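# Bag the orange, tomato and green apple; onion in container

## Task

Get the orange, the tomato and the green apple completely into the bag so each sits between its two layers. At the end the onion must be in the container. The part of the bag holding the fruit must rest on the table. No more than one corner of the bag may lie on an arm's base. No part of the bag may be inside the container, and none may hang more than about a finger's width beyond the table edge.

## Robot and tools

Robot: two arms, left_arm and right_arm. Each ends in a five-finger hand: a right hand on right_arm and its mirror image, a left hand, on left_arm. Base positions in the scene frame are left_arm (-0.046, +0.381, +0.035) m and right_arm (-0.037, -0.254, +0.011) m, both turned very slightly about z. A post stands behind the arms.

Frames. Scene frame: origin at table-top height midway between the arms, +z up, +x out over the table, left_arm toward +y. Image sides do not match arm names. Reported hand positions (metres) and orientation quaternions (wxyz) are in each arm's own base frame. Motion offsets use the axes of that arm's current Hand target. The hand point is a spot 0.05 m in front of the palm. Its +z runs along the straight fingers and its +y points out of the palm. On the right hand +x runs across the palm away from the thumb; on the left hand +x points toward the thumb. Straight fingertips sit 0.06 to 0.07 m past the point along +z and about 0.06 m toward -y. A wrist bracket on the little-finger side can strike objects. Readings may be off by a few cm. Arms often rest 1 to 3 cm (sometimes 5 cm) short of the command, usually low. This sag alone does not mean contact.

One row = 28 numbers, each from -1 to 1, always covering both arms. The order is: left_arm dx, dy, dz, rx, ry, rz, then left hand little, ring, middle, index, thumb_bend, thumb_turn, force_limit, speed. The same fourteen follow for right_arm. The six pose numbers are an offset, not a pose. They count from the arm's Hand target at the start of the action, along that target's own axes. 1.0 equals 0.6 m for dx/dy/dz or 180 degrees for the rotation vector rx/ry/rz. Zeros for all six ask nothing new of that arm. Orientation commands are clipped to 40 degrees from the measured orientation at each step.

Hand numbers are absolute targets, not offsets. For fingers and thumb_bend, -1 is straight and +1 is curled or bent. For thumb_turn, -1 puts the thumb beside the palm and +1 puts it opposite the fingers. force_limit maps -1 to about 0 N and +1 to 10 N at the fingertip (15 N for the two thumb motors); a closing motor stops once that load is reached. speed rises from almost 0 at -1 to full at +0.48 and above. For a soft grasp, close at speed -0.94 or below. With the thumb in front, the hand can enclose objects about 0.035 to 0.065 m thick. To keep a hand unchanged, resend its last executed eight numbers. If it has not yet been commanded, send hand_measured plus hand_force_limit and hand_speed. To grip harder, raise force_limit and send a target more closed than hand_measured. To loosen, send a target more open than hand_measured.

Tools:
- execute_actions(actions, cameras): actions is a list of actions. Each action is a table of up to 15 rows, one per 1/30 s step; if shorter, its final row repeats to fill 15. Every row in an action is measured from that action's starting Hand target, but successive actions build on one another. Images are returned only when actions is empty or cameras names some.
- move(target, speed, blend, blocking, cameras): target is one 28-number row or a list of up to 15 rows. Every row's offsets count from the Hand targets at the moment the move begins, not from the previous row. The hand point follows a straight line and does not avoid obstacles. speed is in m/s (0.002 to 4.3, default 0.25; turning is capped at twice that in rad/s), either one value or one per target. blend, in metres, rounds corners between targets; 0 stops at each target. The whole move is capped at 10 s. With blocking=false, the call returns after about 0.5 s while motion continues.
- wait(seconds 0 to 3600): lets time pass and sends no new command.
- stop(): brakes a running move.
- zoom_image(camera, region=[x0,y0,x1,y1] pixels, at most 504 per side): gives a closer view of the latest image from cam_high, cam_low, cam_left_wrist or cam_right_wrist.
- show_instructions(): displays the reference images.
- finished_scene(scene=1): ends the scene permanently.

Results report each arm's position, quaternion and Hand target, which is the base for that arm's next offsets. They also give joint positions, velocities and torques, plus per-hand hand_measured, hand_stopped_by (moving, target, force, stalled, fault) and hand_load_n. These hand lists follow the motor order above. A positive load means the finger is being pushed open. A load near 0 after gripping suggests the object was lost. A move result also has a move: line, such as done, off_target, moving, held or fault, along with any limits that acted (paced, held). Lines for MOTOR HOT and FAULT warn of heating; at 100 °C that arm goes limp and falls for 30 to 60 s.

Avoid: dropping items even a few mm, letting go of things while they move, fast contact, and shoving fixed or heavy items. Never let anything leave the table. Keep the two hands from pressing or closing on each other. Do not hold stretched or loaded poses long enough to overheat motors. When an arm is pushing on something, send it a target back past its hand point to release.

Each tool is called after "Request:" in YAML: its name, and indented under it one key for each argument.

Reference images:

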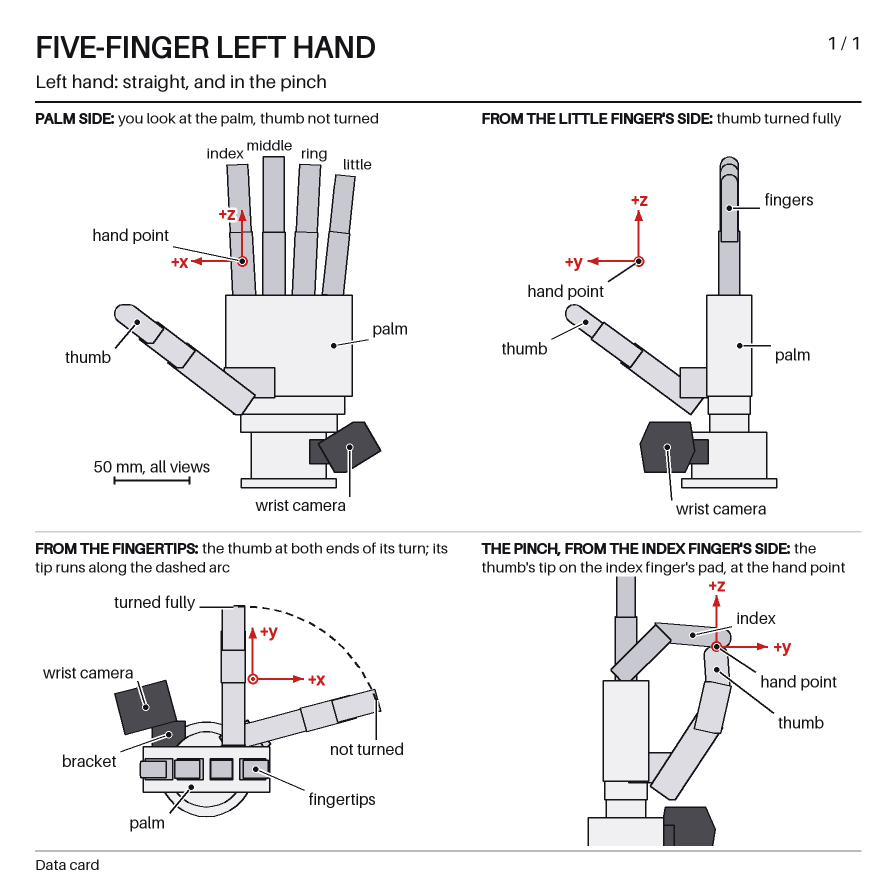

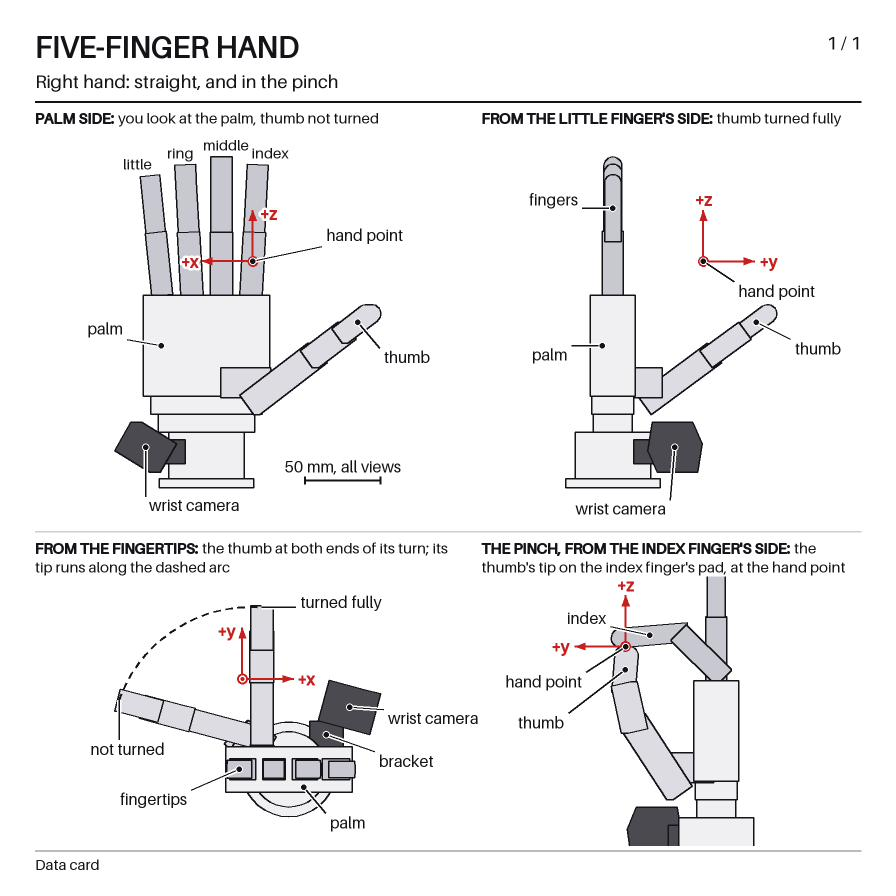

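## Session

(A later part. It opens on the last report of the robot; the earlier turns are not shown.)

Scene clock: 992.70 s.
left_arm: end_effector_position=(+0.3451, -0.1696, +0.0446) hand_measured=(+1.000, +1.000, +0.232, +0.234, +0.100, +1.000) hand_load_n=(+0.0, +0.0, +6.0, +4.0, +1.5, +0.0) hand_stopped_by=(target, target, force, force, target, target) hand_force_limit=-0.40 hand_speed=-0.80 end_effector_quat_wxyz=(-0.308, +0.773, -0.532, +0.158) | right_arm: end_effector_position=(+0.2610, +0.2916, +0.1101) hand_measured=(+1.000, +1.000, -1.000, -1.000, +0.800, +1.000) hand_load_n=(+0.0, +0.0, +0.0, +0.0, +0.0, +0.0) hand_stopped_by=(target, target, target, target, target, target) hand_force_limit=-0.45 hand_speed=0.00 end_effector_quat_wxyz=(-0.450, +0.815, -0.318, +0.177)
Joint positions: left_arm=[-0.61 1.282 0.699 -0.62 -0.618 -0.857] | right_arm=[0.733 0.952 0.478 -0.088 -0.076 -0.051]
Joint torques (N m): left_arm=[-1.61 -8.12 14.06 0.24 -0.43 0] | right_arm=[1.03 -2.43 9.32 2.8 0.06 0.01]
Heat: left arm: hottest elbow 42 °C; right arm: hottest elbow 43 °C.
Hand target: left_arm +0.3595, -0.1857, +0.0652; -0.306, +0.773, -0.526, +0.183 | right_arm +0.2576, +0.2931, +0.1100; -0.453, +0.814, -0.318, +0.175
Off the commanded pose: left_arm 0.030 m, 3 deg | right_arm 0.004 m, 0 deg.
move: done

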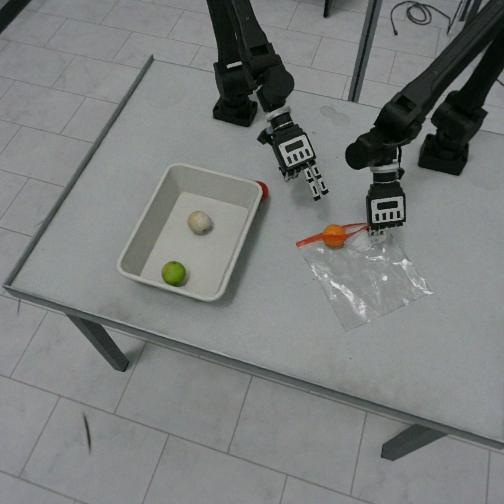

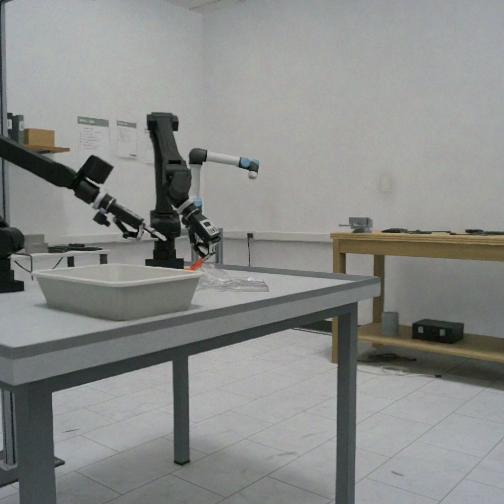

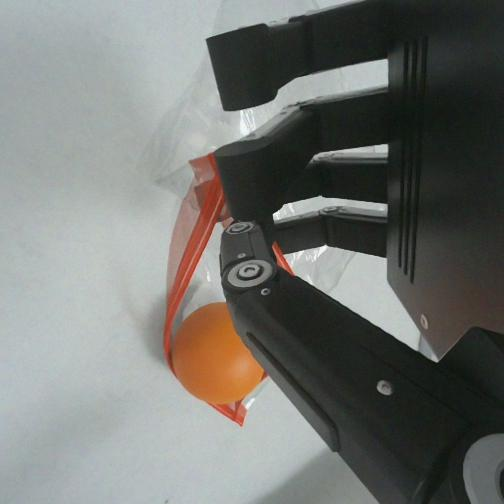

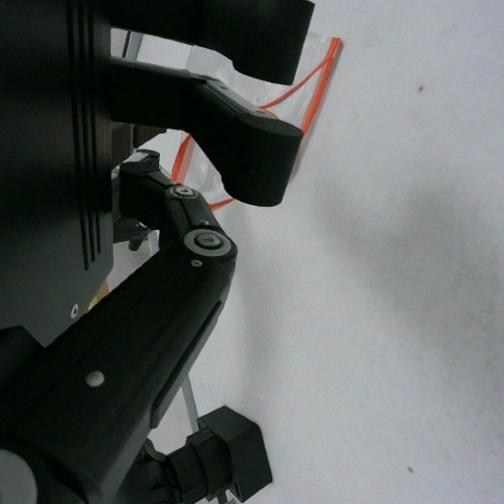

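Request:
move:
  target:
    - [-0.0023,-0.0388,-0.0435,0,0,0,1,1,0.25,0.25,0.1,1,-0.4,-0.8,0,0,0,0,0,0,1,1,-1,-1,0.8,1,-0.45,0.0]
  speed: 0.03
  cameras: ["all"]

Scene clock: 996.73 s.
left_arm: end_effector_position=(+0.3456, -0.1700, +0.0765) hand_measured=(+1.000, +1.000, +0.232, +0.234, +0.100, +1.000) hand_load_n=(+0.0, +0.0, +5.5, +3.5, +1.5, +0.0) hand_stopped_by=(target, target, force, force, target, target) hand_force_limit=-0.40 hand_speed=-0.80 end_effector_quat_wxyz=(-0.308, +0.773, -0.532, +0.157) | right_arm: end_effector_position=(+0.2610, +0.2916, +0.1101) hand_measured=(+1.000, +1.000, -1.000, -1.000, +0.800, +1.000) hand_load_n=(+0.0, +0.0, +0.0, +0.0, +0.0, +0.0) hand_stopped_by=(target, target, target, target, target, target) hand_force_limit=-0.45 hand_speed=0.00 end_effector_quat_wxyz=(-0.450, +0.815, -0.319, +0.177)
Joint positions: left_arm=[-0.61 1.232 0.755 -0.73 -0.618 -0.857] | right_arm=[0.733 0.952 0.478 -0.088 -0.076 -0.05]
Joint torques (N m): left_arm=[-1.55 -8.06 14.91 0.05 -0.43 0] | right_arm=[1.08 -2.43 9.33 2.8 0.06 0.02]
Heat: left arm: hottest elbow 42 °C; right arm: hottest elbow 43 °C.
Hand target: left_arm +0.3597, -0.1857, +0.1003; -0.306, +0.773, -0.526, +0.183 | right_arm +0.2575, +0.2932, +0.1100; -0.453, +0.814, -0.318, +0.175
Off the commanded pose: left_arm 0.032 m, 3 deg | right_arm 0.004 m, 0 deg.
move: off_target (left_arm)

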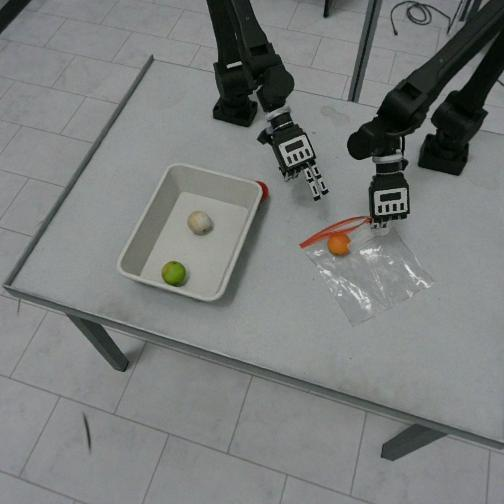

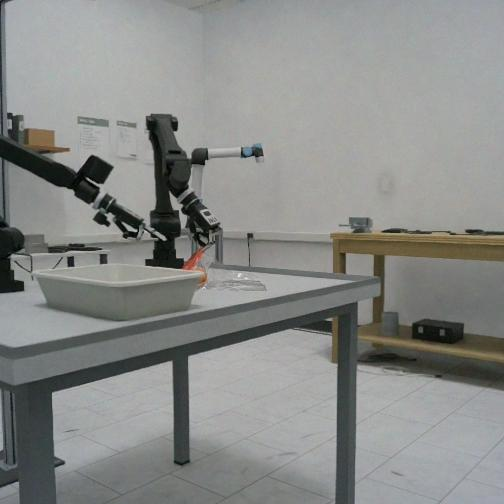

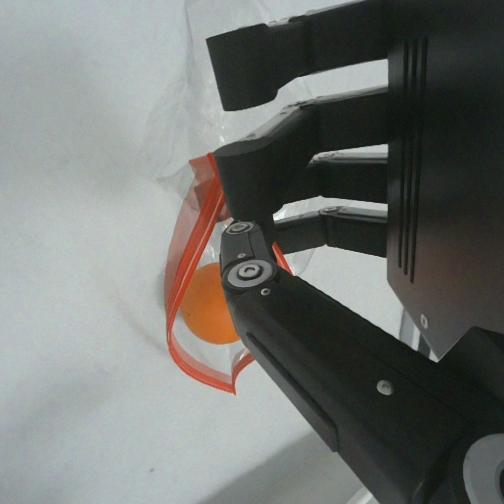

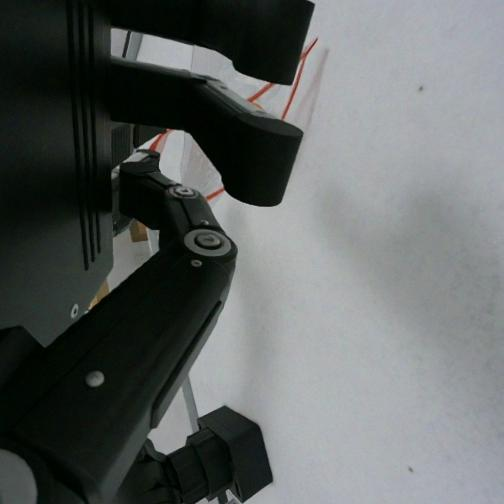

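Request:
zoom_image:
  camera: "cam_high"
  region: [280, 180, 440, 340]

Request:
zoom_image:
  camera: "cam_low"
  region: [150, 220, 300, 320]

Request:
zoom_image:
  camera: "cam_left_wrist"
  region: [100, 100, 350, 420]

Scaled by 3.150.

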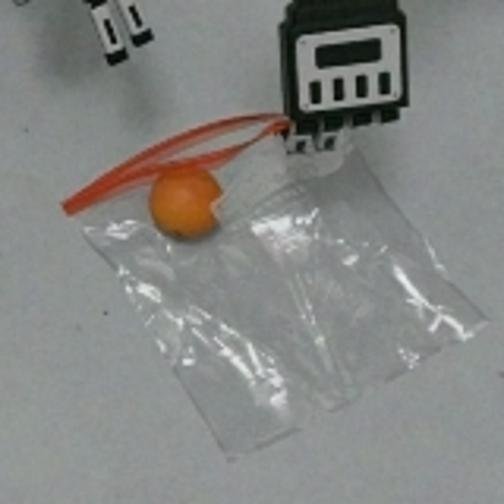

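Scaled by 3.360.

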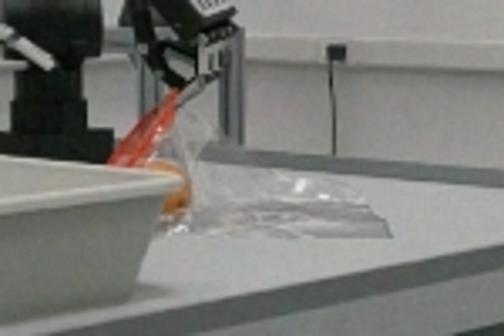

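Scaled by 1.575.

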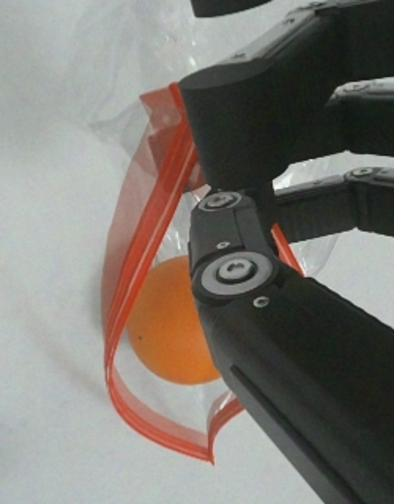

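Request:
move:
  target:
    - [0,0,0,0,0,0,1,1,0.25,0.25,0.1,1,-0.4,-0.8,0,0,0,0,0,0,1,1,1,1,0.2,1,-0.45,0.0]
  speed: 0.03
  cameras: ["cam_right_wrist"]

Scene clock: 1011.90 s.
left_arm: end_effector_position=(+0.3455, -0.1700, +0.0765) hand_measured=(+1.000, +1.000, +0.232, +0.234, +0.100, +1.000) hand_load_n=(+0.0, +0.0, +5.5, +4.0, +1.5, +0.0) hand_stopped_by=(target, target, force, force, target, target) hand_force_limit=-0.40 hand_speed=-0.80 end_effector_quat_wxyz=(-0.308, +0.773, -0.532, +0.157) | right_arm: end_effector_position=(+0.2611, +0.2916, +0.1101) hand_measured=(+1.000, +1.000, +0.254, +0.266, +0.198, +1.000) hand_load_n=(+0.0, +0.0, +20.0, +5.0, +3.5, +0.0) hand_stopped_by=(target, target, force, force, target, target) hand_force_limit=-0.45 hand_speed=0.00 end_effector_quat_wxyz=(-0.450, +0.815, -0.319, +0.177)
Joint positions: left_arm=[-0.61 1.232 0.755 -0.73 -0.618 -0.857] | right_arm=[0.733 0.952 0.478 -0.088 -0.076 -0.05]
Joint torques (N m): left_arm=[-1.55 -8.06 14.93 0.17 -0.43 0] | right_arm=[1.08 -2.43 9.31 2.78 0.05 0.01]
Heat: left arm: hottest elbow 42 °C; right arm: hottest elbow 43 °C.
Hand target: left_arm +0.3596, -0.1857, +0.1002; -0.306, +0.773, -0.526, +0.183 | right_arm +0.2576, +0.2931, +0.1100; -0.453, +0.814, -0.318, +0.175
Off the commanded pose: left_arm 0.032 m, 3 deg | right_arm 0.004 m, 0 deg.
move: done

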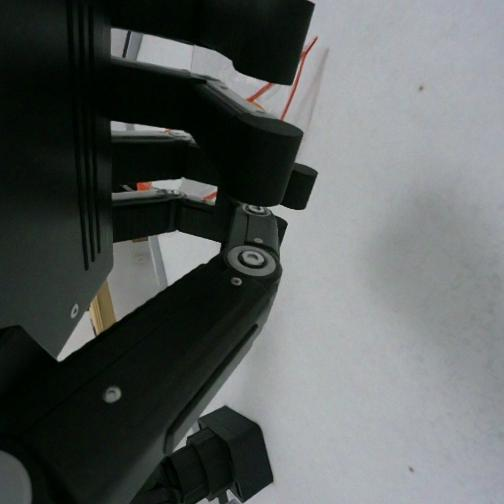

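Request:
move:
  target:
    - [0,0,0,0,0,0,1,1,0.25,0.25,0.1,1,-0.4,-0.8,0,0,0,0,0,0,1,1,-0.3,-0.3,-1,1,-0.45,0.0]
  speed: 0.03
  cameras: ["cam_right_wrist"]

Scene clock: 1013.80 s.
left_arm: end_effector_position=(+0.3455, -0.1700, +0.0765) hand_measured=(+1.000, +1.000, +0.232, +0.234, +0.100, +1.000) hand_load_n=(+0.0, +0.0, +6.0, +3.5, +1.5, +0.0) hand_stopped_by=(target, target, force, force, target, target) hand_force_limit=-0.40 hand_speed=-0.80 end_effector_quat_wxyz=(-0.308, +0.773, -0.532, +0.157) | right_arm: end_effector_position=(+0.2611, +0.2916, +0.1101) hand_measured=(+1.000, +1.000, -0.300, -0.300, -1.000, +1.000) hand_load_n=(+0.0, +0.5, +0.0, +0.0, +0.0, +0.0) hand_stopped_by=(target, target, target, target, target, target) hand_force_limit=-0.45 hand_speed=0.00 end_effector_quat_wxyz=(-0.450, +0.815, -0.319, +0.177)
Joint positions: left_arm=[-0.61 1.232 0.755 -0.73 -0.618 -0.857] | right_arm=[0.733 0.952 0.478 -0.088 -0.076 -0.05]
Joint torques (N m): left_arm=[-1.55 -8.06 14.93 0.17 -0.43 0] | right_arm=[1.08 -2.37 9.32 2.8 0.04 0.02]
Heat: left arm: hottest elbow 43 °C; right arm: hottest elbow 43 °C.
Hand target: left_arm +0.3596, -0.1857, +0.1002; -0.306, +0.773, -0.526, +0.183 | right_arm +0.2575, +0.2932, +0.1100; -0.453, +0.814, -0.318, +0.175
Off the commanded pose: left_arm 0.032 m, 3 deg | right_arm 0.004 m, 0 deg.
move: done

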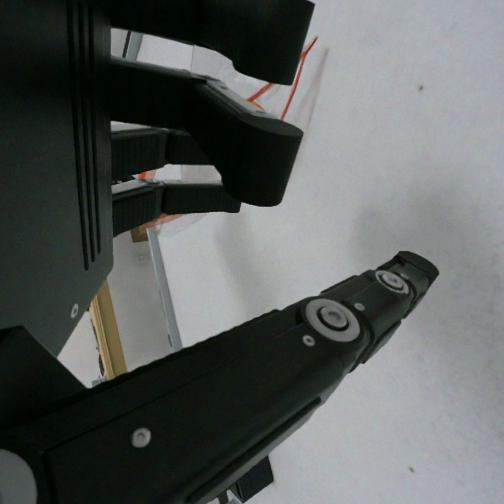

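Request:
move:
  target:
    - [-0.0033,-0.0554,-0.0621,0,0,0,1,1,0.25,0.25,0.1,1,-0.4,-0.8,0,0,0,0,0,0,1,1,-0.3,-0.3,-1,1,-0.45,0.0]
  speed: 0.03
  cameras: ["cam_high","cam_low","cam_left_wrist"]

Scene clock: 1017.47 s.
left_arm: end_effector_position=(+0.3472, -0.1712, +0.1242) hand_measured=(+1.000, +1.000, +0.232, +0.234, +0.100, +1.000) hand_load_n=(+0.0, +0.0, +5.5, +3.5, +2.0, -0.5) hand_stopped_by=(target, target, force, force, target, target) hand_force_limit=-0.40 hand_speed=-0.80 end_effector_quat_wxyz=(-0.308, +0.773, -0.533, +0.155) | right_arm: end_effector_position=(+0.2611, +0.2916, +0.1101) hand_measured=(+1.000, +1.000, -0.300, -0.300, -1.000, +1.000) hand_load_n=(+0.0, +0.0, +0.5, +0.0, +0.0, +0.0) hand_stopped_by=(target, target, target, target, target, target) hand_force_limit=-0.45 hand_speed=0.00 end_effector_quat_wxyz=(-0.450, +0.815, -0.319, +0.177)
Joint positions: left_arm=[-0.61 1.181 0.851 -0.879 -0.618 -0.857] | right_arm=[0.733 0.952 0.478 -0.088 -0.076 -0.05]
Joint torques (N m): left_arm=[-1.61 -7.77 15.72 0.2 -0.43 0] | right_arm=[1.14 -2.37 9.31 2.78 0.04 0.01]
Heat: left arm: hottest elbow 43 °C; right arm: hottest elbow 43 °C.
Hand target: left_arm +0.3596, -0.1857, +0.1501; -0.306, +0.773, -0.526, +0.182 | right_arm +0.2575, +0.2932, +0.1100; -0.453, +0.814, -0.318, +0.175
Off the commanded pose: left_arm 0.032 m, 3 deg | right_arm 0.004 m, 0 deg.
move: off_target (left_arm)

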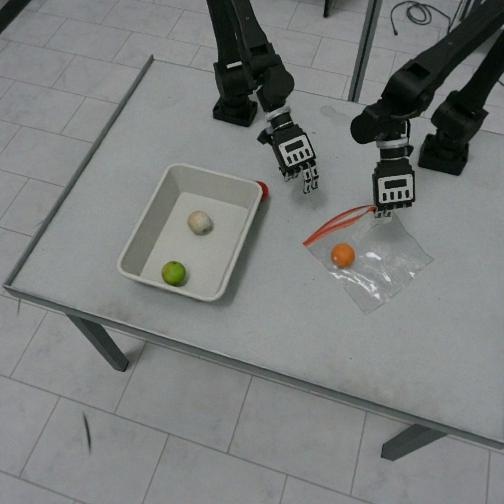

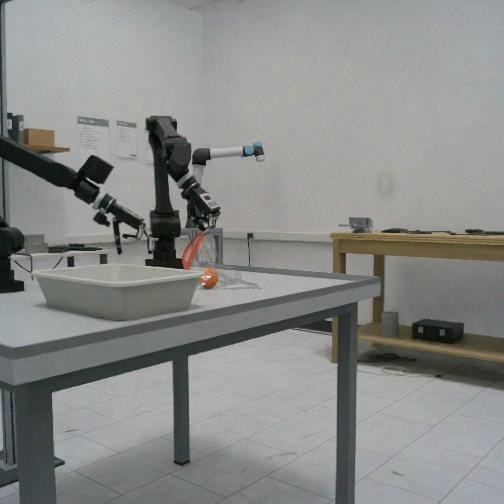

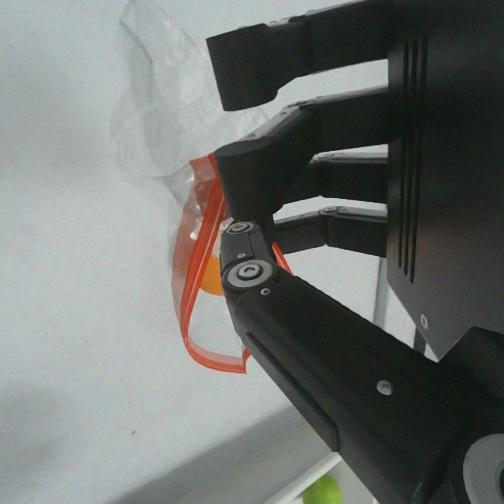

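Request:
move:
  target:
    - [-0.0167,0.1532,0.1057,0,0,0,1,1,0.25,0.25,0.1,1,-0.4,-0.8,0,0,0,0,0,0,1,1,-0.3,-0.3,-1,1,-0.45,0.0]
  speed: 0.04
  cameras: ["cam_high","cam_low","cam_left_wrist"]

Scene clock: 1026.30 s.
left_arm: end_effector_position=(+0.3337, -0.1793, +0.0501) hand_measured=(+1.000, +1.000, +0.232, +0.234, +0.100, +1.000) hand_load_n=(+0.0, +0.0, +5.5, +3.5, +1.5, +0.0) hand_stopped_by=(target, target, force, force, target, target) hand_force_limit=-0.40 hand_speed=-0.80 end_effector_quat_wxyz=(-0.307, +0.774, -0.522, +0.184) | right_arm: end_effector_position=(+0.2611, +0.2916, +0.1101) hand_measured=(+1.000, +1.000, -0.300, -0.300, -1.000, +1.000) hand_load_n=(+0.0, +0.0, +0.0, +0.0, +0.0, +0.0) hand_stopped_by=(target, target, target, target, target, target) hand_force_limit=-0.45 hand_speed=0.00 end_effector_quat_wxyz=(-0.450, +0.815, -0.319, +0.177)
Joint positions: left_arm=[-0.655 1.234 0.664 -0.608 -0.635 -0.908] | right_arm=[0.733 0.952 0.478 -0.088 -0.076 -0.05]
Joint torques (N m): left_arm=[-1.79 -5.66 9.32 1.14 -0.53 -0.03] | right_arm=[1.08 -2.43 9.31 2.78 0.04 0.02]
Heat: left arm: hottest elbow 42 °C; right arm: hottest elbow 43 °C.
Hand target: left_arm +0.3297, -0.1826, +0.0422; -0.306, +0.772, -0.526, +0.183 | right_arm +0.2575, +0.2932, +0.1100; -0.453, +0.814, -0.318, +0.175
Off the commanded pose: left_arm 0.010 m, 0 deg | right_arm 0.004 m, 0 deg.
move: done

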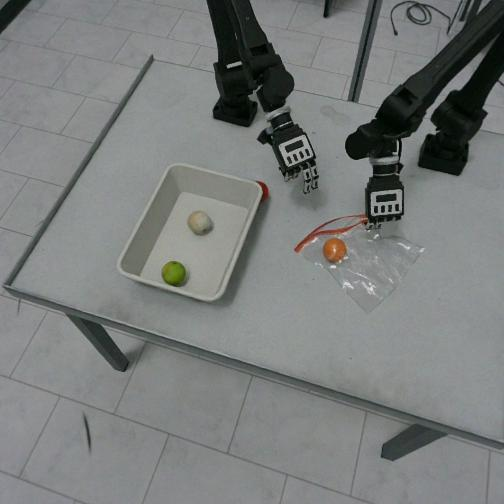

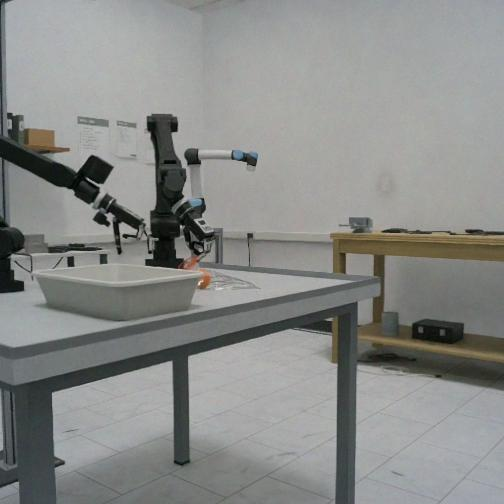

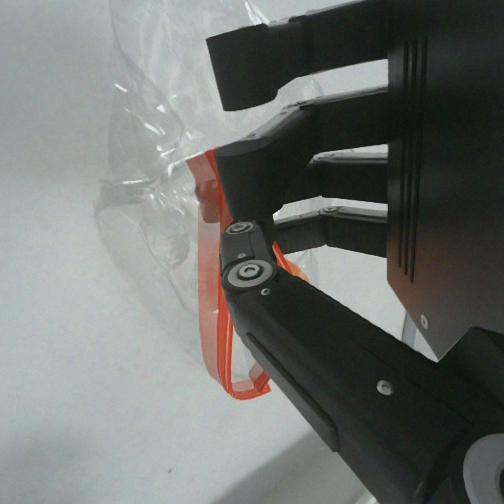

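Request:
zoom_image:
  camera: "cam_high"
  region: [280, 180, 440, 340]

Request:
zoom_image:
  camera: "cam_left_wrist"
  region: [80, 100, 330, 420]

Scaled by 3.150.

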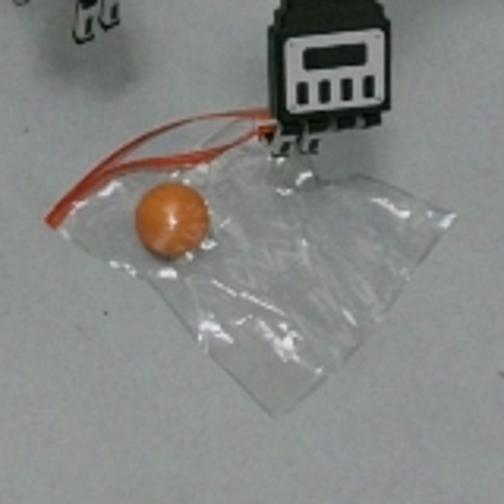

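Scaled by 1.575.

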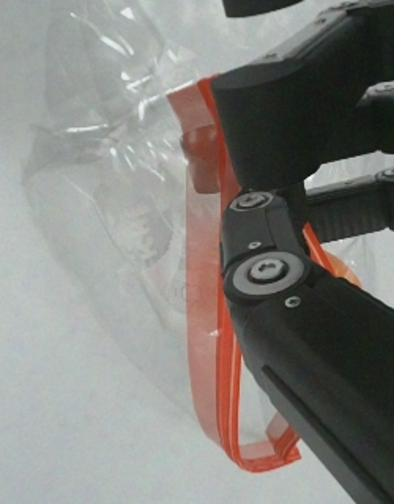

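Request:
move:
  target:
    - [0,0,0,0,0,0,1,1,0.25,0.25,0.1,1,-0.4,-0.8,0.6379,-0.1113,0.0487,-0.0089,-0.0314,-0.2661,1,1,-0.6,-0.6,-1,1,-0.45,-0.3]
  speed: 0.2
  cameras: ["all"]

Scene clock: 1040.13 s.
left_arm: end_effector_position=(+0.3338, -0.1794, +0.0501) hand_measured=(+1.000, +1.000, +0.232, +0.234, +0.100, +1.000) hand_load_n=(+0.5, +0.0, +5.5, +4.0, +1.5, -0.5) hand_stopped_by=(target, target, force, force, target, target) hand_force_limit=-0.40 hand_speed=-0.80 end_effector_quat_wxyz=(-0.307, +0.774, -0.522, +0.185) | right_arm: end_effector_position=(+0.5673, +0.0797, +0.1424) hand_measured=(+1.000, +1.000, -0.600, -0.600, -1.000, +1.000) hand_load_n=(+0.0, +0.0, +0.0, +0.0, +0.0, +0.0) hand_stopped_by=(target, target, target, target, target, target) hand_force_limit=-0.45 hand_speed=-0.30 end_effector_quat_wxyz=(-0.348, +0.889, +0.054, +0.294)
Joint positions: left_arm=[-0.655 1.234 0.664 -0.607 -0.635 -0.909] | right_arm=[-0.009 1.545 1.155 -0.494 -0.713 -1.437]
Joint torques (N m): left_arm=[-1.73 -5.66 9.29 1.14 -0.53 -0.02] | right_arm=[0.15 -8.18 13.27 1.61 -0.48 -0.15]
Heat: left arm: hottest elbow 41 °C; right arm: hottest elbow 44 °C.
Hand target: left_arm +0.3297, -0.1827, +0.0422; -0.306, +0.773, -0.526, +0.183 | right_arm +0.5801, +0.0782, +0.1503; -0.347, +0.887, +0.059, +0.301
Off the commanded pose: left_arm 0.010 m, 1 deg | right_arm 0.015 m, 1 deg.
move: off_target (right_arm)

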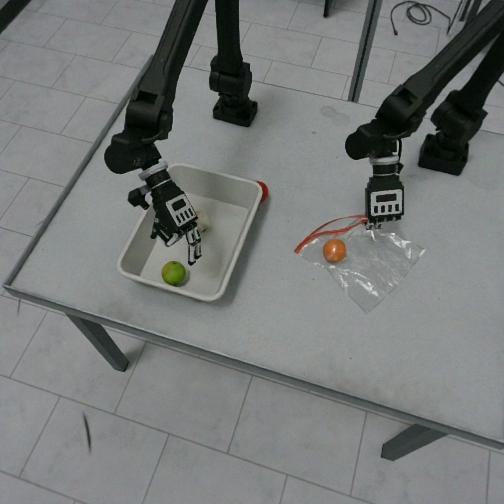

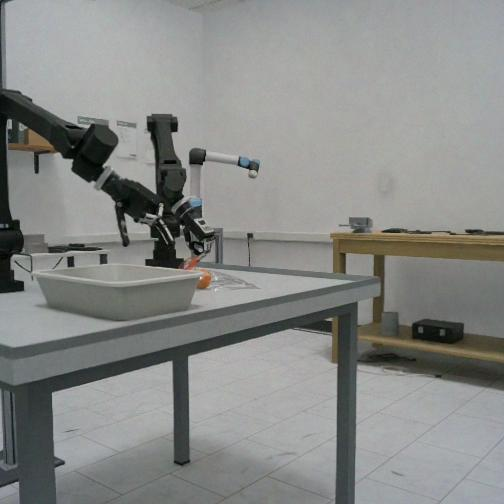

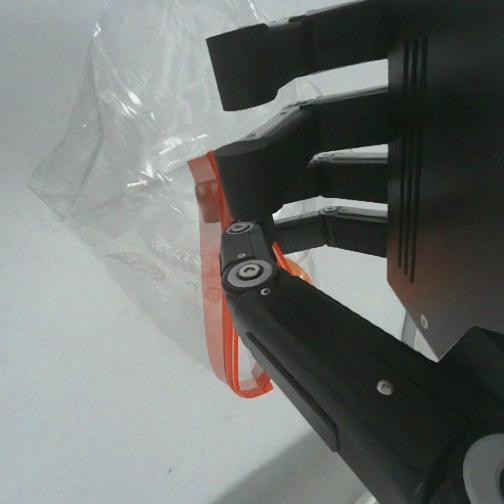

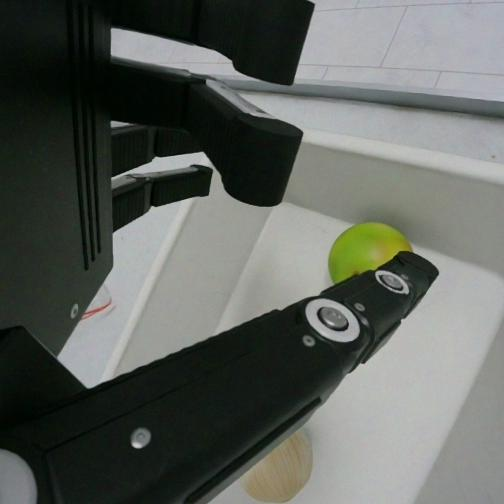

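Request:
move:
  target:
    - [0,0,0,0,0,0,1,1,0.25,0.25,0.1,1,-0.4,-0.8,-0.0767,0.0860,0.0837,0,0,0,1,1,-0.6,-0.6,-1,1,-0.45,-0.3]
  speed: 0.08
  cameras: ["cam_right_wrist","cam_high"]

Scene clock: 1044.73 s.
left_arm: end_effector_position=(+0.3338, -0.1794, +0.0501) hand_measured=(+1.000, +1.000, +0.232, +0.234, +0.100, +1.000) hand_load_n=(+0.0, +0.0, +6.0, +3.5, +1.5, +0.0) hand_stopped_by=(target, target, force, force, target, target) hand_force_limit=-0.40 hand_speed=-0.80 end_effector_quat_wxyz=(-0.307, +0.774, -0.522, +0.185) | right_arm: end_effector_position=(+0.5820, +0.0798, +0.0738) hand_measured=(+1.000, +1.000, -0.600, -0.600, -1.000, +1.000) hand_load_n=(+0.0, +0.0, +0.0, +0.0, +0.0, +0.0) hand_stopped_by=(target, target, target, target, target, target) hand_force_limit=-0.45 hand_speed=-0.30 end_effector_quat_wxyz=(-0.347, +0.886, +0.059, +0.301)
Joint positions: left_arm=[-0.655 1.234 0.664 -0.607 -0.635 -0.909] | right_arm=[-0.009 1.66 1.09 -0.3 -0.715 -1.441]
Joint torques (N m): left_arm=[-1.73 -5.66 9.32 1.14 -0.53 -0.03] | right_arm=[-0.09 -8.94 8.68 2.74 -0.47 -0.15]
Heat: left arm: hottest elbow 41 °C; right arm: hottest elbow 44 °C.
Hand target: left_arm +0.3297, -0.1827, +0.0422; -0.306, +0.773, -0.526, +0.183 | right_arm +0.5836, +0.0768, +0.0648; -0.347, +0.887, +0.059, +0.300
Off the commanded pose: left_arm 0.009 m, 1 deg | right_arm 0.010 m, 0 deg.
move: done
Images, in order (width x height): cam_high 504x504, cam_right_wrist 504x504.

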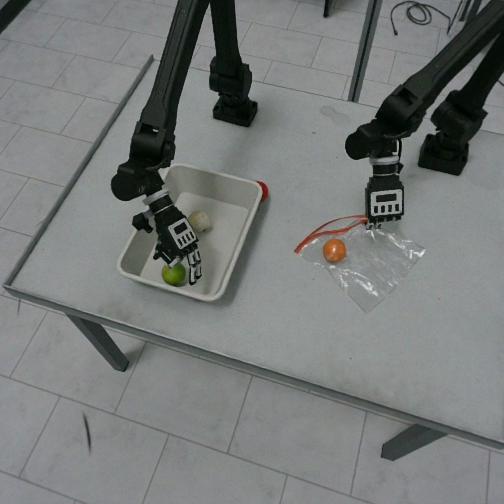

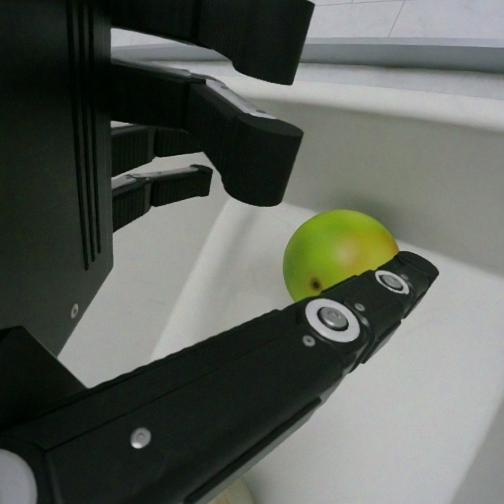

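Request:
zoom_image:
  camera: "cam_high"
  region: [110, 180, 240, 310]

Scaled by 3.877.

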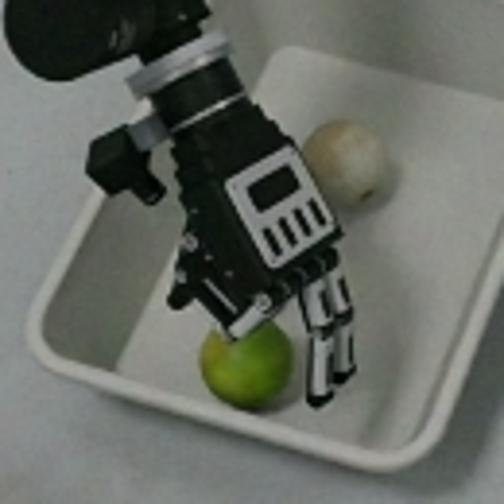

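Request:
move:
  target:
    - [0,0,0,0,0,0,1,1,0.25,0.25,0.1,1,-0.4,-0.8,-0.0468,0.0440,0.0357,0,0,0,1,1,-0.6,-0.6,-1,1,-0.45,-0.3]
  speed: 0.05
  cameras: ["cam_right_wrist","cam_high"]

Request:
zoom_image:
  camera: "cam_high"
  region: [110, 180, 240, 310]

Scene clock: 1049.50 s.
left_arm: end_effector_position=(+0.3338, -0.1794, +0.0501) hand_measured=(+1.000, +1.000, +0.232, +0.234, +0.100, +1.000) hand_load_n=(+0.5, +0.0, +5.5, +3.5, +2.0, +0.0) hand_stopped_by=(target, target, force, force, target, target) hand_force_limit=-0.40 hand_speed=-0.80 end_effector_quat_wxyz=(-0.307, +0.774, -0.522, +0.185) | right_arm: end_effector_position=(+0.5791, +0.0789, +0.0319) hand_measured=(+1.000, +1.000, -0.600, -0.600, -1.000, +1.000) hand_load_n=(+0.0, +0.0, -0.5, -0.5, +0.0, +0.5) hand_stopped_by=(target, target, target, target, target, target) hand_force_limit=-0.45 hand_speed=-0.30 end_effector_quat_wxyz=(-0.348, +0.885, +0.061, +0.302)
Joint positions: left_arm=[-0.655 1.234 0.664 -0.607 -0.635 -0.909] | right_arm=[-0.011 1.722 1.037 -0.186 -0.719 -1.447]
Joint torques (N m): left_arm=[-1.79 -5.66 9.32 1.14 -0.53 -0.03] | right_arm=[-0.44 -8.94 7.95 2.73 -0.48 -0.15]
Heat: left arm: hottest elbow 40 °C; right arm: hottest elbow 43 °C.
Hand target: left_arm +0.3297, -0.1827, +0.0422; -0.306, +0.773, -0.526, +0.183 | right_arm +0.5795, +0.0738, +0.0210; -0.347, +0.887, +0.059, +0.300
Off the commanded pose: left_arm 0.009 m, 1 deg | right_arm 0.012 m, 0 deg.
move: off_target (right_arm)
Images, in order (width x height): cam_high 504x504, cam_right_wrist 504x504.

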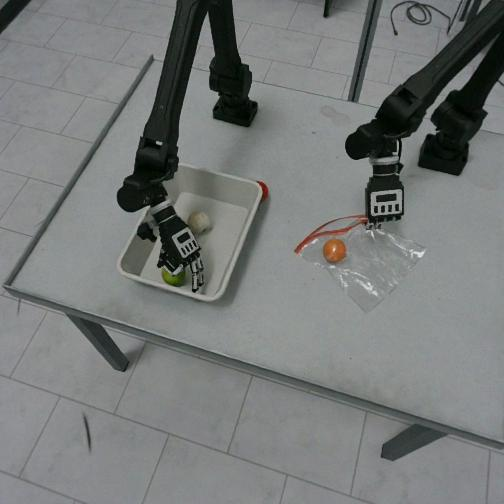

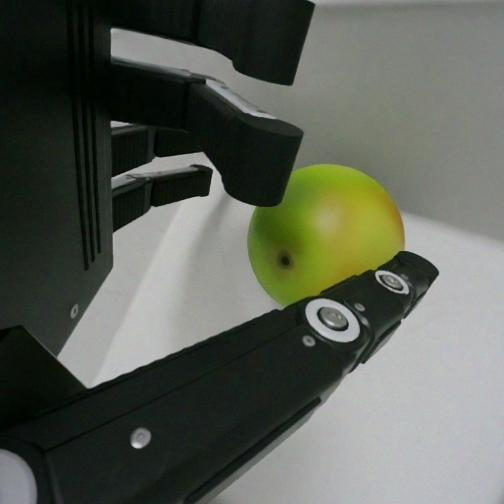

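Scaled by 3.877.

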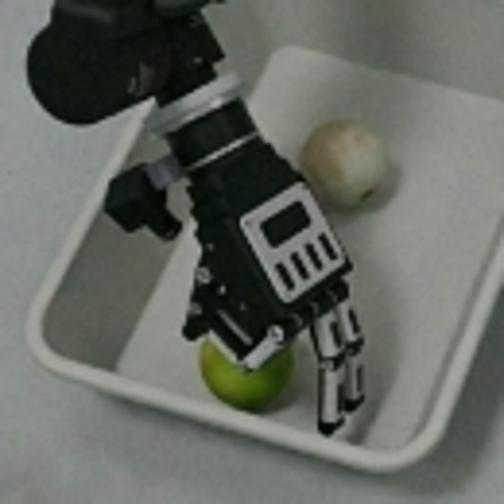

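Request:
move:
  target:
    - [0,0,0,0,0,0,1,1,0.25,0.25,0.1,1,-0.4,-0.8,0,0,0,0,0,0,1,1,0.35,0.35,-1,1,-0.45,-0.85]
  speed: 0.05
  cameras: ["cam_right_wrist","cam_high"]

Request:
zoom_image:
  camera: "cam_high"
  region: [110, 180, 240, 310]

Scene clock: 1052.93 s.
left_arm: end_effector_position=(+0.3338, -0.1794, +0.0501) hand_measured=(+1.000, +1.000, +0.232, +0.234, +0.100, +1.000) hand_load_n=(+0.0, +0.0, +5.5, +4.0, +1.5, -0.5) hand_stopped_by=(target, target, force, force, target, target) hand_force_limit=-0.40 hand_speed=-0.80 end_effector_quat_wxyz=(-0.307, +0.774, -0.522, +0.185) | right_arm: end_effector_position=(+0.5791, +0.0790, +0.0319) hand_measured=(+1.000, +1.000, +0.190, +0.136, -1.000, +1.000) hand_load_n=(+0.0, +0.0, +3.0, +2.5, +1.5, +1.0) hand_stopped_by=(target, target, force, force, target, target) hand_force_limit=-0.45 hand_speed=-0.85 end_effector_quat_wxyz=(-0.348, +0.885, +0.061, +0.302)
Joint positions: left_arm=[-0.655 1.234 0.664 -0.607 -0.635 -0.909] | right_arm=[-0.011 1.722 1.037 -0.186 -0.72 -1.447]
Joint torques (N m): left_arm=[-1.79 -5.71 9.31 1.13 -0.53 -0.02] | right_arm=[-0.44 -9 7.95 2.74 -0.44 -0.15]
Heat: left arm: hottest elbow 40 °C; right arm: hottest elbow 43 °C.
Hand target: left_arm +0.3297, -0.1827, +0.0422; -0.306, +0.773, -0.526, +0.183 | right_arm +0.5794, +0.0738, +0.0210; -0.347, +0.887, +0.059, +0.300
Off the commanded pose: left_arm 0.009 m, 1 deg | right_arm 0.012 m, 0 deg.
move: done
Images, in order (width x height): cam_high 504x504, cam_right_wrist 504x504.

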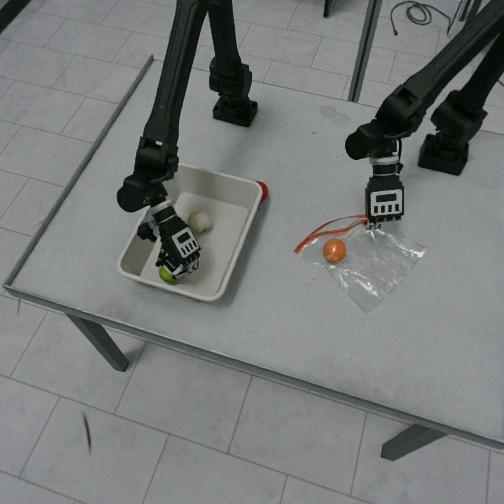

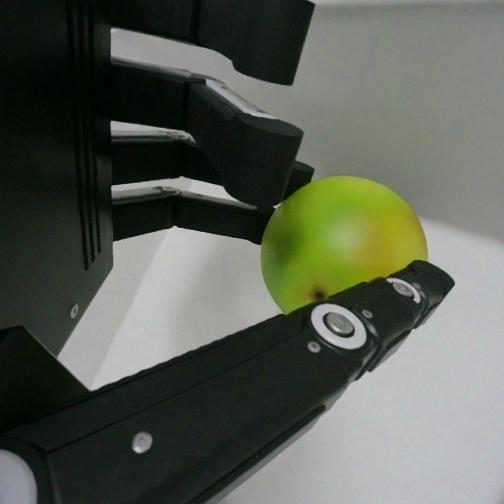

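Scaled by 3.877.

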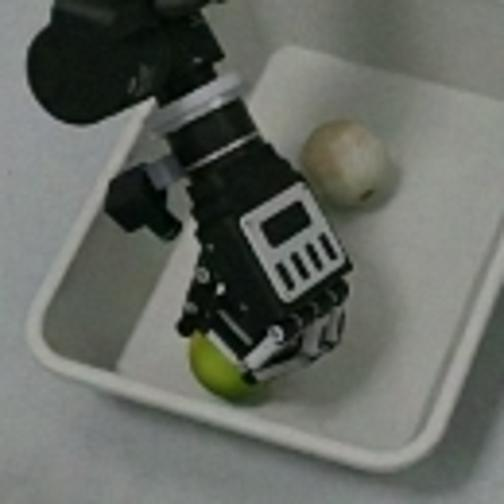

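Request:
move:
  target:
    - [0,0,0,0,0,0,1,1,0.25,0.25,0.1,1,-0.4,-0.8,0.1243,-0.1255,-0.1255,0,0,0,1,1,0.35,0.35,-1,1,-0.45,-0.85]
  speed: 0.08
  cameras: ["cam_right_wrist","cam_high"]

Scene clock: 1057.03 s.
left_arm: end_effector_position=(+0.3338, -0.1794, +0.0501) hand_measured=(+1.000, +1.000, +0.232, +0.234, +0.100, +1.000) hand_load_n=(+0.0, +0.0, +5.5, +3.5, +2.0, +0.0) hand_stopped_by=(target, target, force, force, target, target) hand_force_limit=-0.40 hand_speed=-0.80 end_effector_quat_wxyz=(-0.307, +0.774, -0.522, +0.185) | right_arm: end_effector_position=(+0.5672, +0.0791, +0.1328) hand_measured=(+1.000, +1.000, +0.190, +0.136, -1.000, +1.000) hand_load_n=(+0.5, +0.0, +3.0, +2.5, +1.0, +1.0) hand_stopped_by=(target, target, force, force, target, target) hand_force_limit=-0.45 hand_speed=-0.85 end_effector_quat_wxyz=(-0.349, +0.891, +0.055, +0.285)
Joint positions: left_arm=[-0.655 1.234 0.664 -0.607 -0.635 -0.909] | right_arm=[-0.011 1.564 1.159 -0.504 -0.72 -1.449]
Joint torques (N m): left_arm=[-1.73 -5.66 9.33 1.16 -0.53 -0.03] | right_arm=[-0.44 -9.93 12.97 1.58 -0.44 -0.13]
Heat: left arm: hottest elbow 40 °C; right arm: hottest elbow 43 °C.
Hand target: left_arm +0.3297, -0.1827, +0.0422; -0.306, +0.773, -0.526, +0.183 | right_arm +0.5796, +0.0738, +0.1512; -0.347, +0.887, +0.059, +0.301
Off the commanded pose: left_arm 0.009 m, 1 deg | right_arm 0.023 m, 2 deg.
move: off_target (right_arm)
Images, in order (width x height): cam_high 504x504, cam_right_wrist 504x504.

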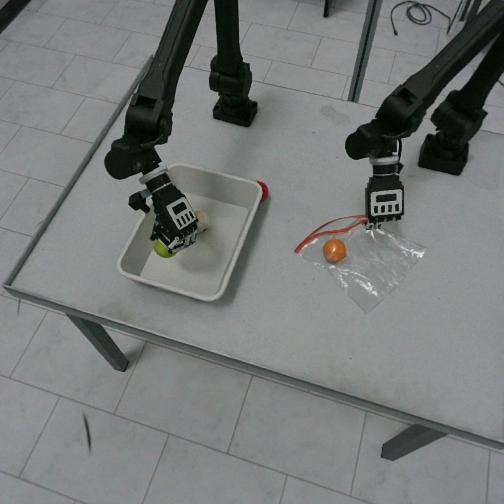

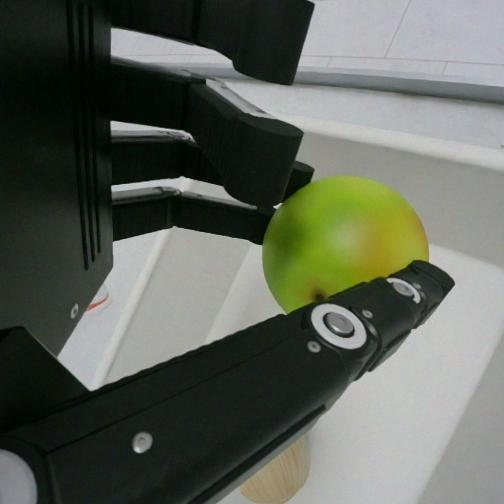

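Request:
move:
  target:
    - [0,0,0,0,0,0,1,1,0.25,0.25,0.1,1,-0.4,-0.8,-0.1370,-0.2678,-0.0083,0.0485,-0.0803,0.0605,1,1,0.35,0.35,-1,1,-0.45,-0.85]
    - [0,0,0,0,0,0,1,1,0.25,0.25,0.1,1,-0.4,-0.8,-0.3967,-0.5332,0.1757,0.0970,-0.1607,0.1209,1,1,0.35,0.35,-1,1,-0.45,-0.85]
  speed: 0.12
  blend: [0.05, 0]
  cameras: ["all"]

Scene clock: 1065.13 s.
left_arm: end_effector_position=(+0.3338, -0.1794, +0.0501) hand_measured=(+1.000, +1.000, +0.232, +0.234, +0.100, +1.000) hand_load_n=(+0.0, +0.0, +5.5, +3.5, +2.0, +0.0) hand_stopped_by=(target, target, force, force, target, target) hand_force_limit=-0.40 hand_speed=-0.80 end_effector_quat_wxyz=(-0.307, +0.774, -0.522, +0.185) | right_arm: end_effector_position=(+0.3382, +0.4059, +0.1470) hand_measured=(+1.000, +1.000, +0.190, +0.136, -1.000, +1.000) hand_load_n=(+0.0, +0.0, +3.0, +2.0, +1.0, +0.5) hand_stopped_by=(target, target, force, force, target, target) hand_force_limit=-0.45 hand_speed=-0.85 end_effector_quat_wxyz=(-0.500, +0.865, +0.025, -0.005)
Joint positions: left_arm=[-0.655 1.234 0.664 -0.607 -0.635 -0.909] | right_arm=[0.626 1.502 1.061 -0.365 -0.806 -0.663]
Joint torques (N m): left_arm=[-1.73 -5.66 9.31 1.14 -0.53 -0.03] | right_arm=[0.5 -7.53 9.13 2.77 -0.46 0.03]
Heat: left arm: hottest elbow 39 °C; right arm: hottest elbow 43 °C.
Hand target: left_arm +0.3297, -0.1827, +0.0422; -0.306, +0.773, -0.526, +0.183 | right_arm +0.3378, +0.4078, +0.1386; -0.499, +0.866, +0.021, -0.010
Off the commanded pose: left_arm 0.009 m, 1 deg | right_arm 0.009 m, 1 deg.
move: done

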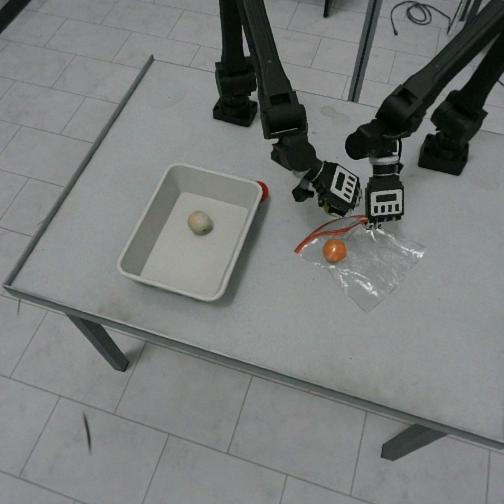

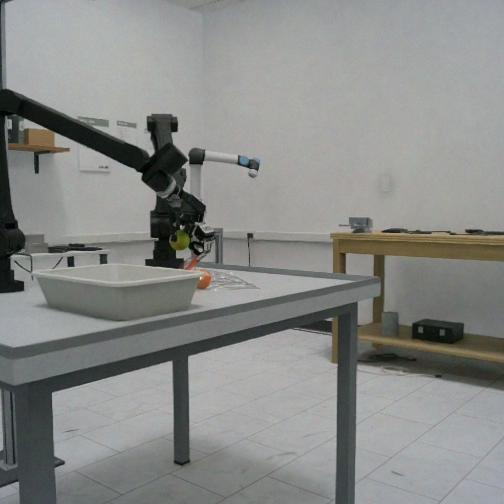

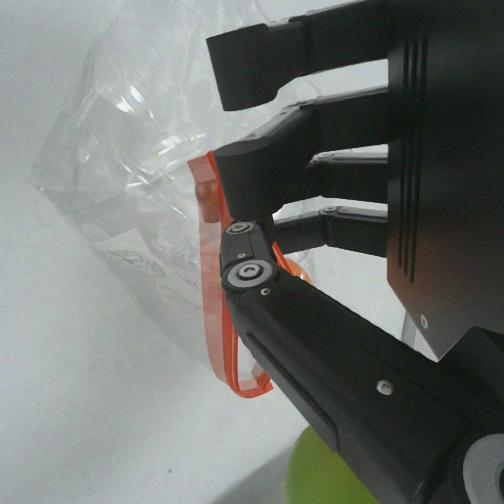

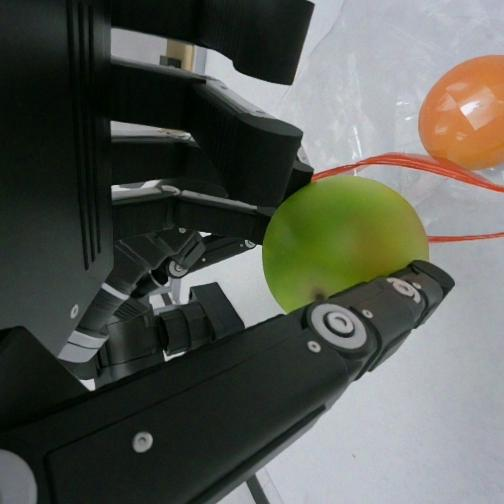

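Request:
zoom_image:
  camera: "cam_high"
  region: [280, 160, 400, 280]

Request:
zoom_image:
  camera: "cam_right_wrist"
  region: [250, 100, 504, 354]

Scaled by 4.200.

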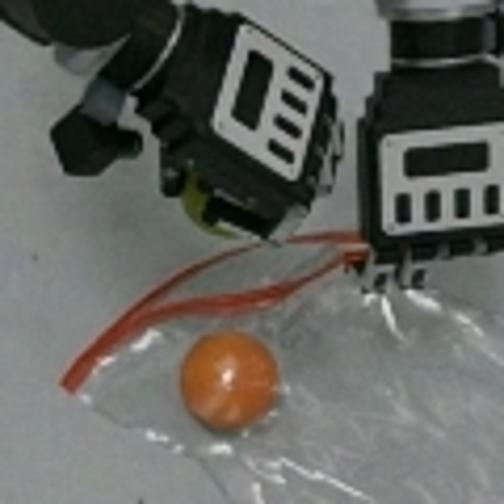

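Scaled by 1.984.

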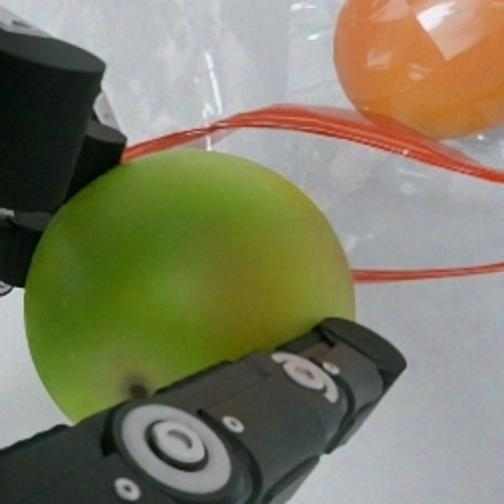

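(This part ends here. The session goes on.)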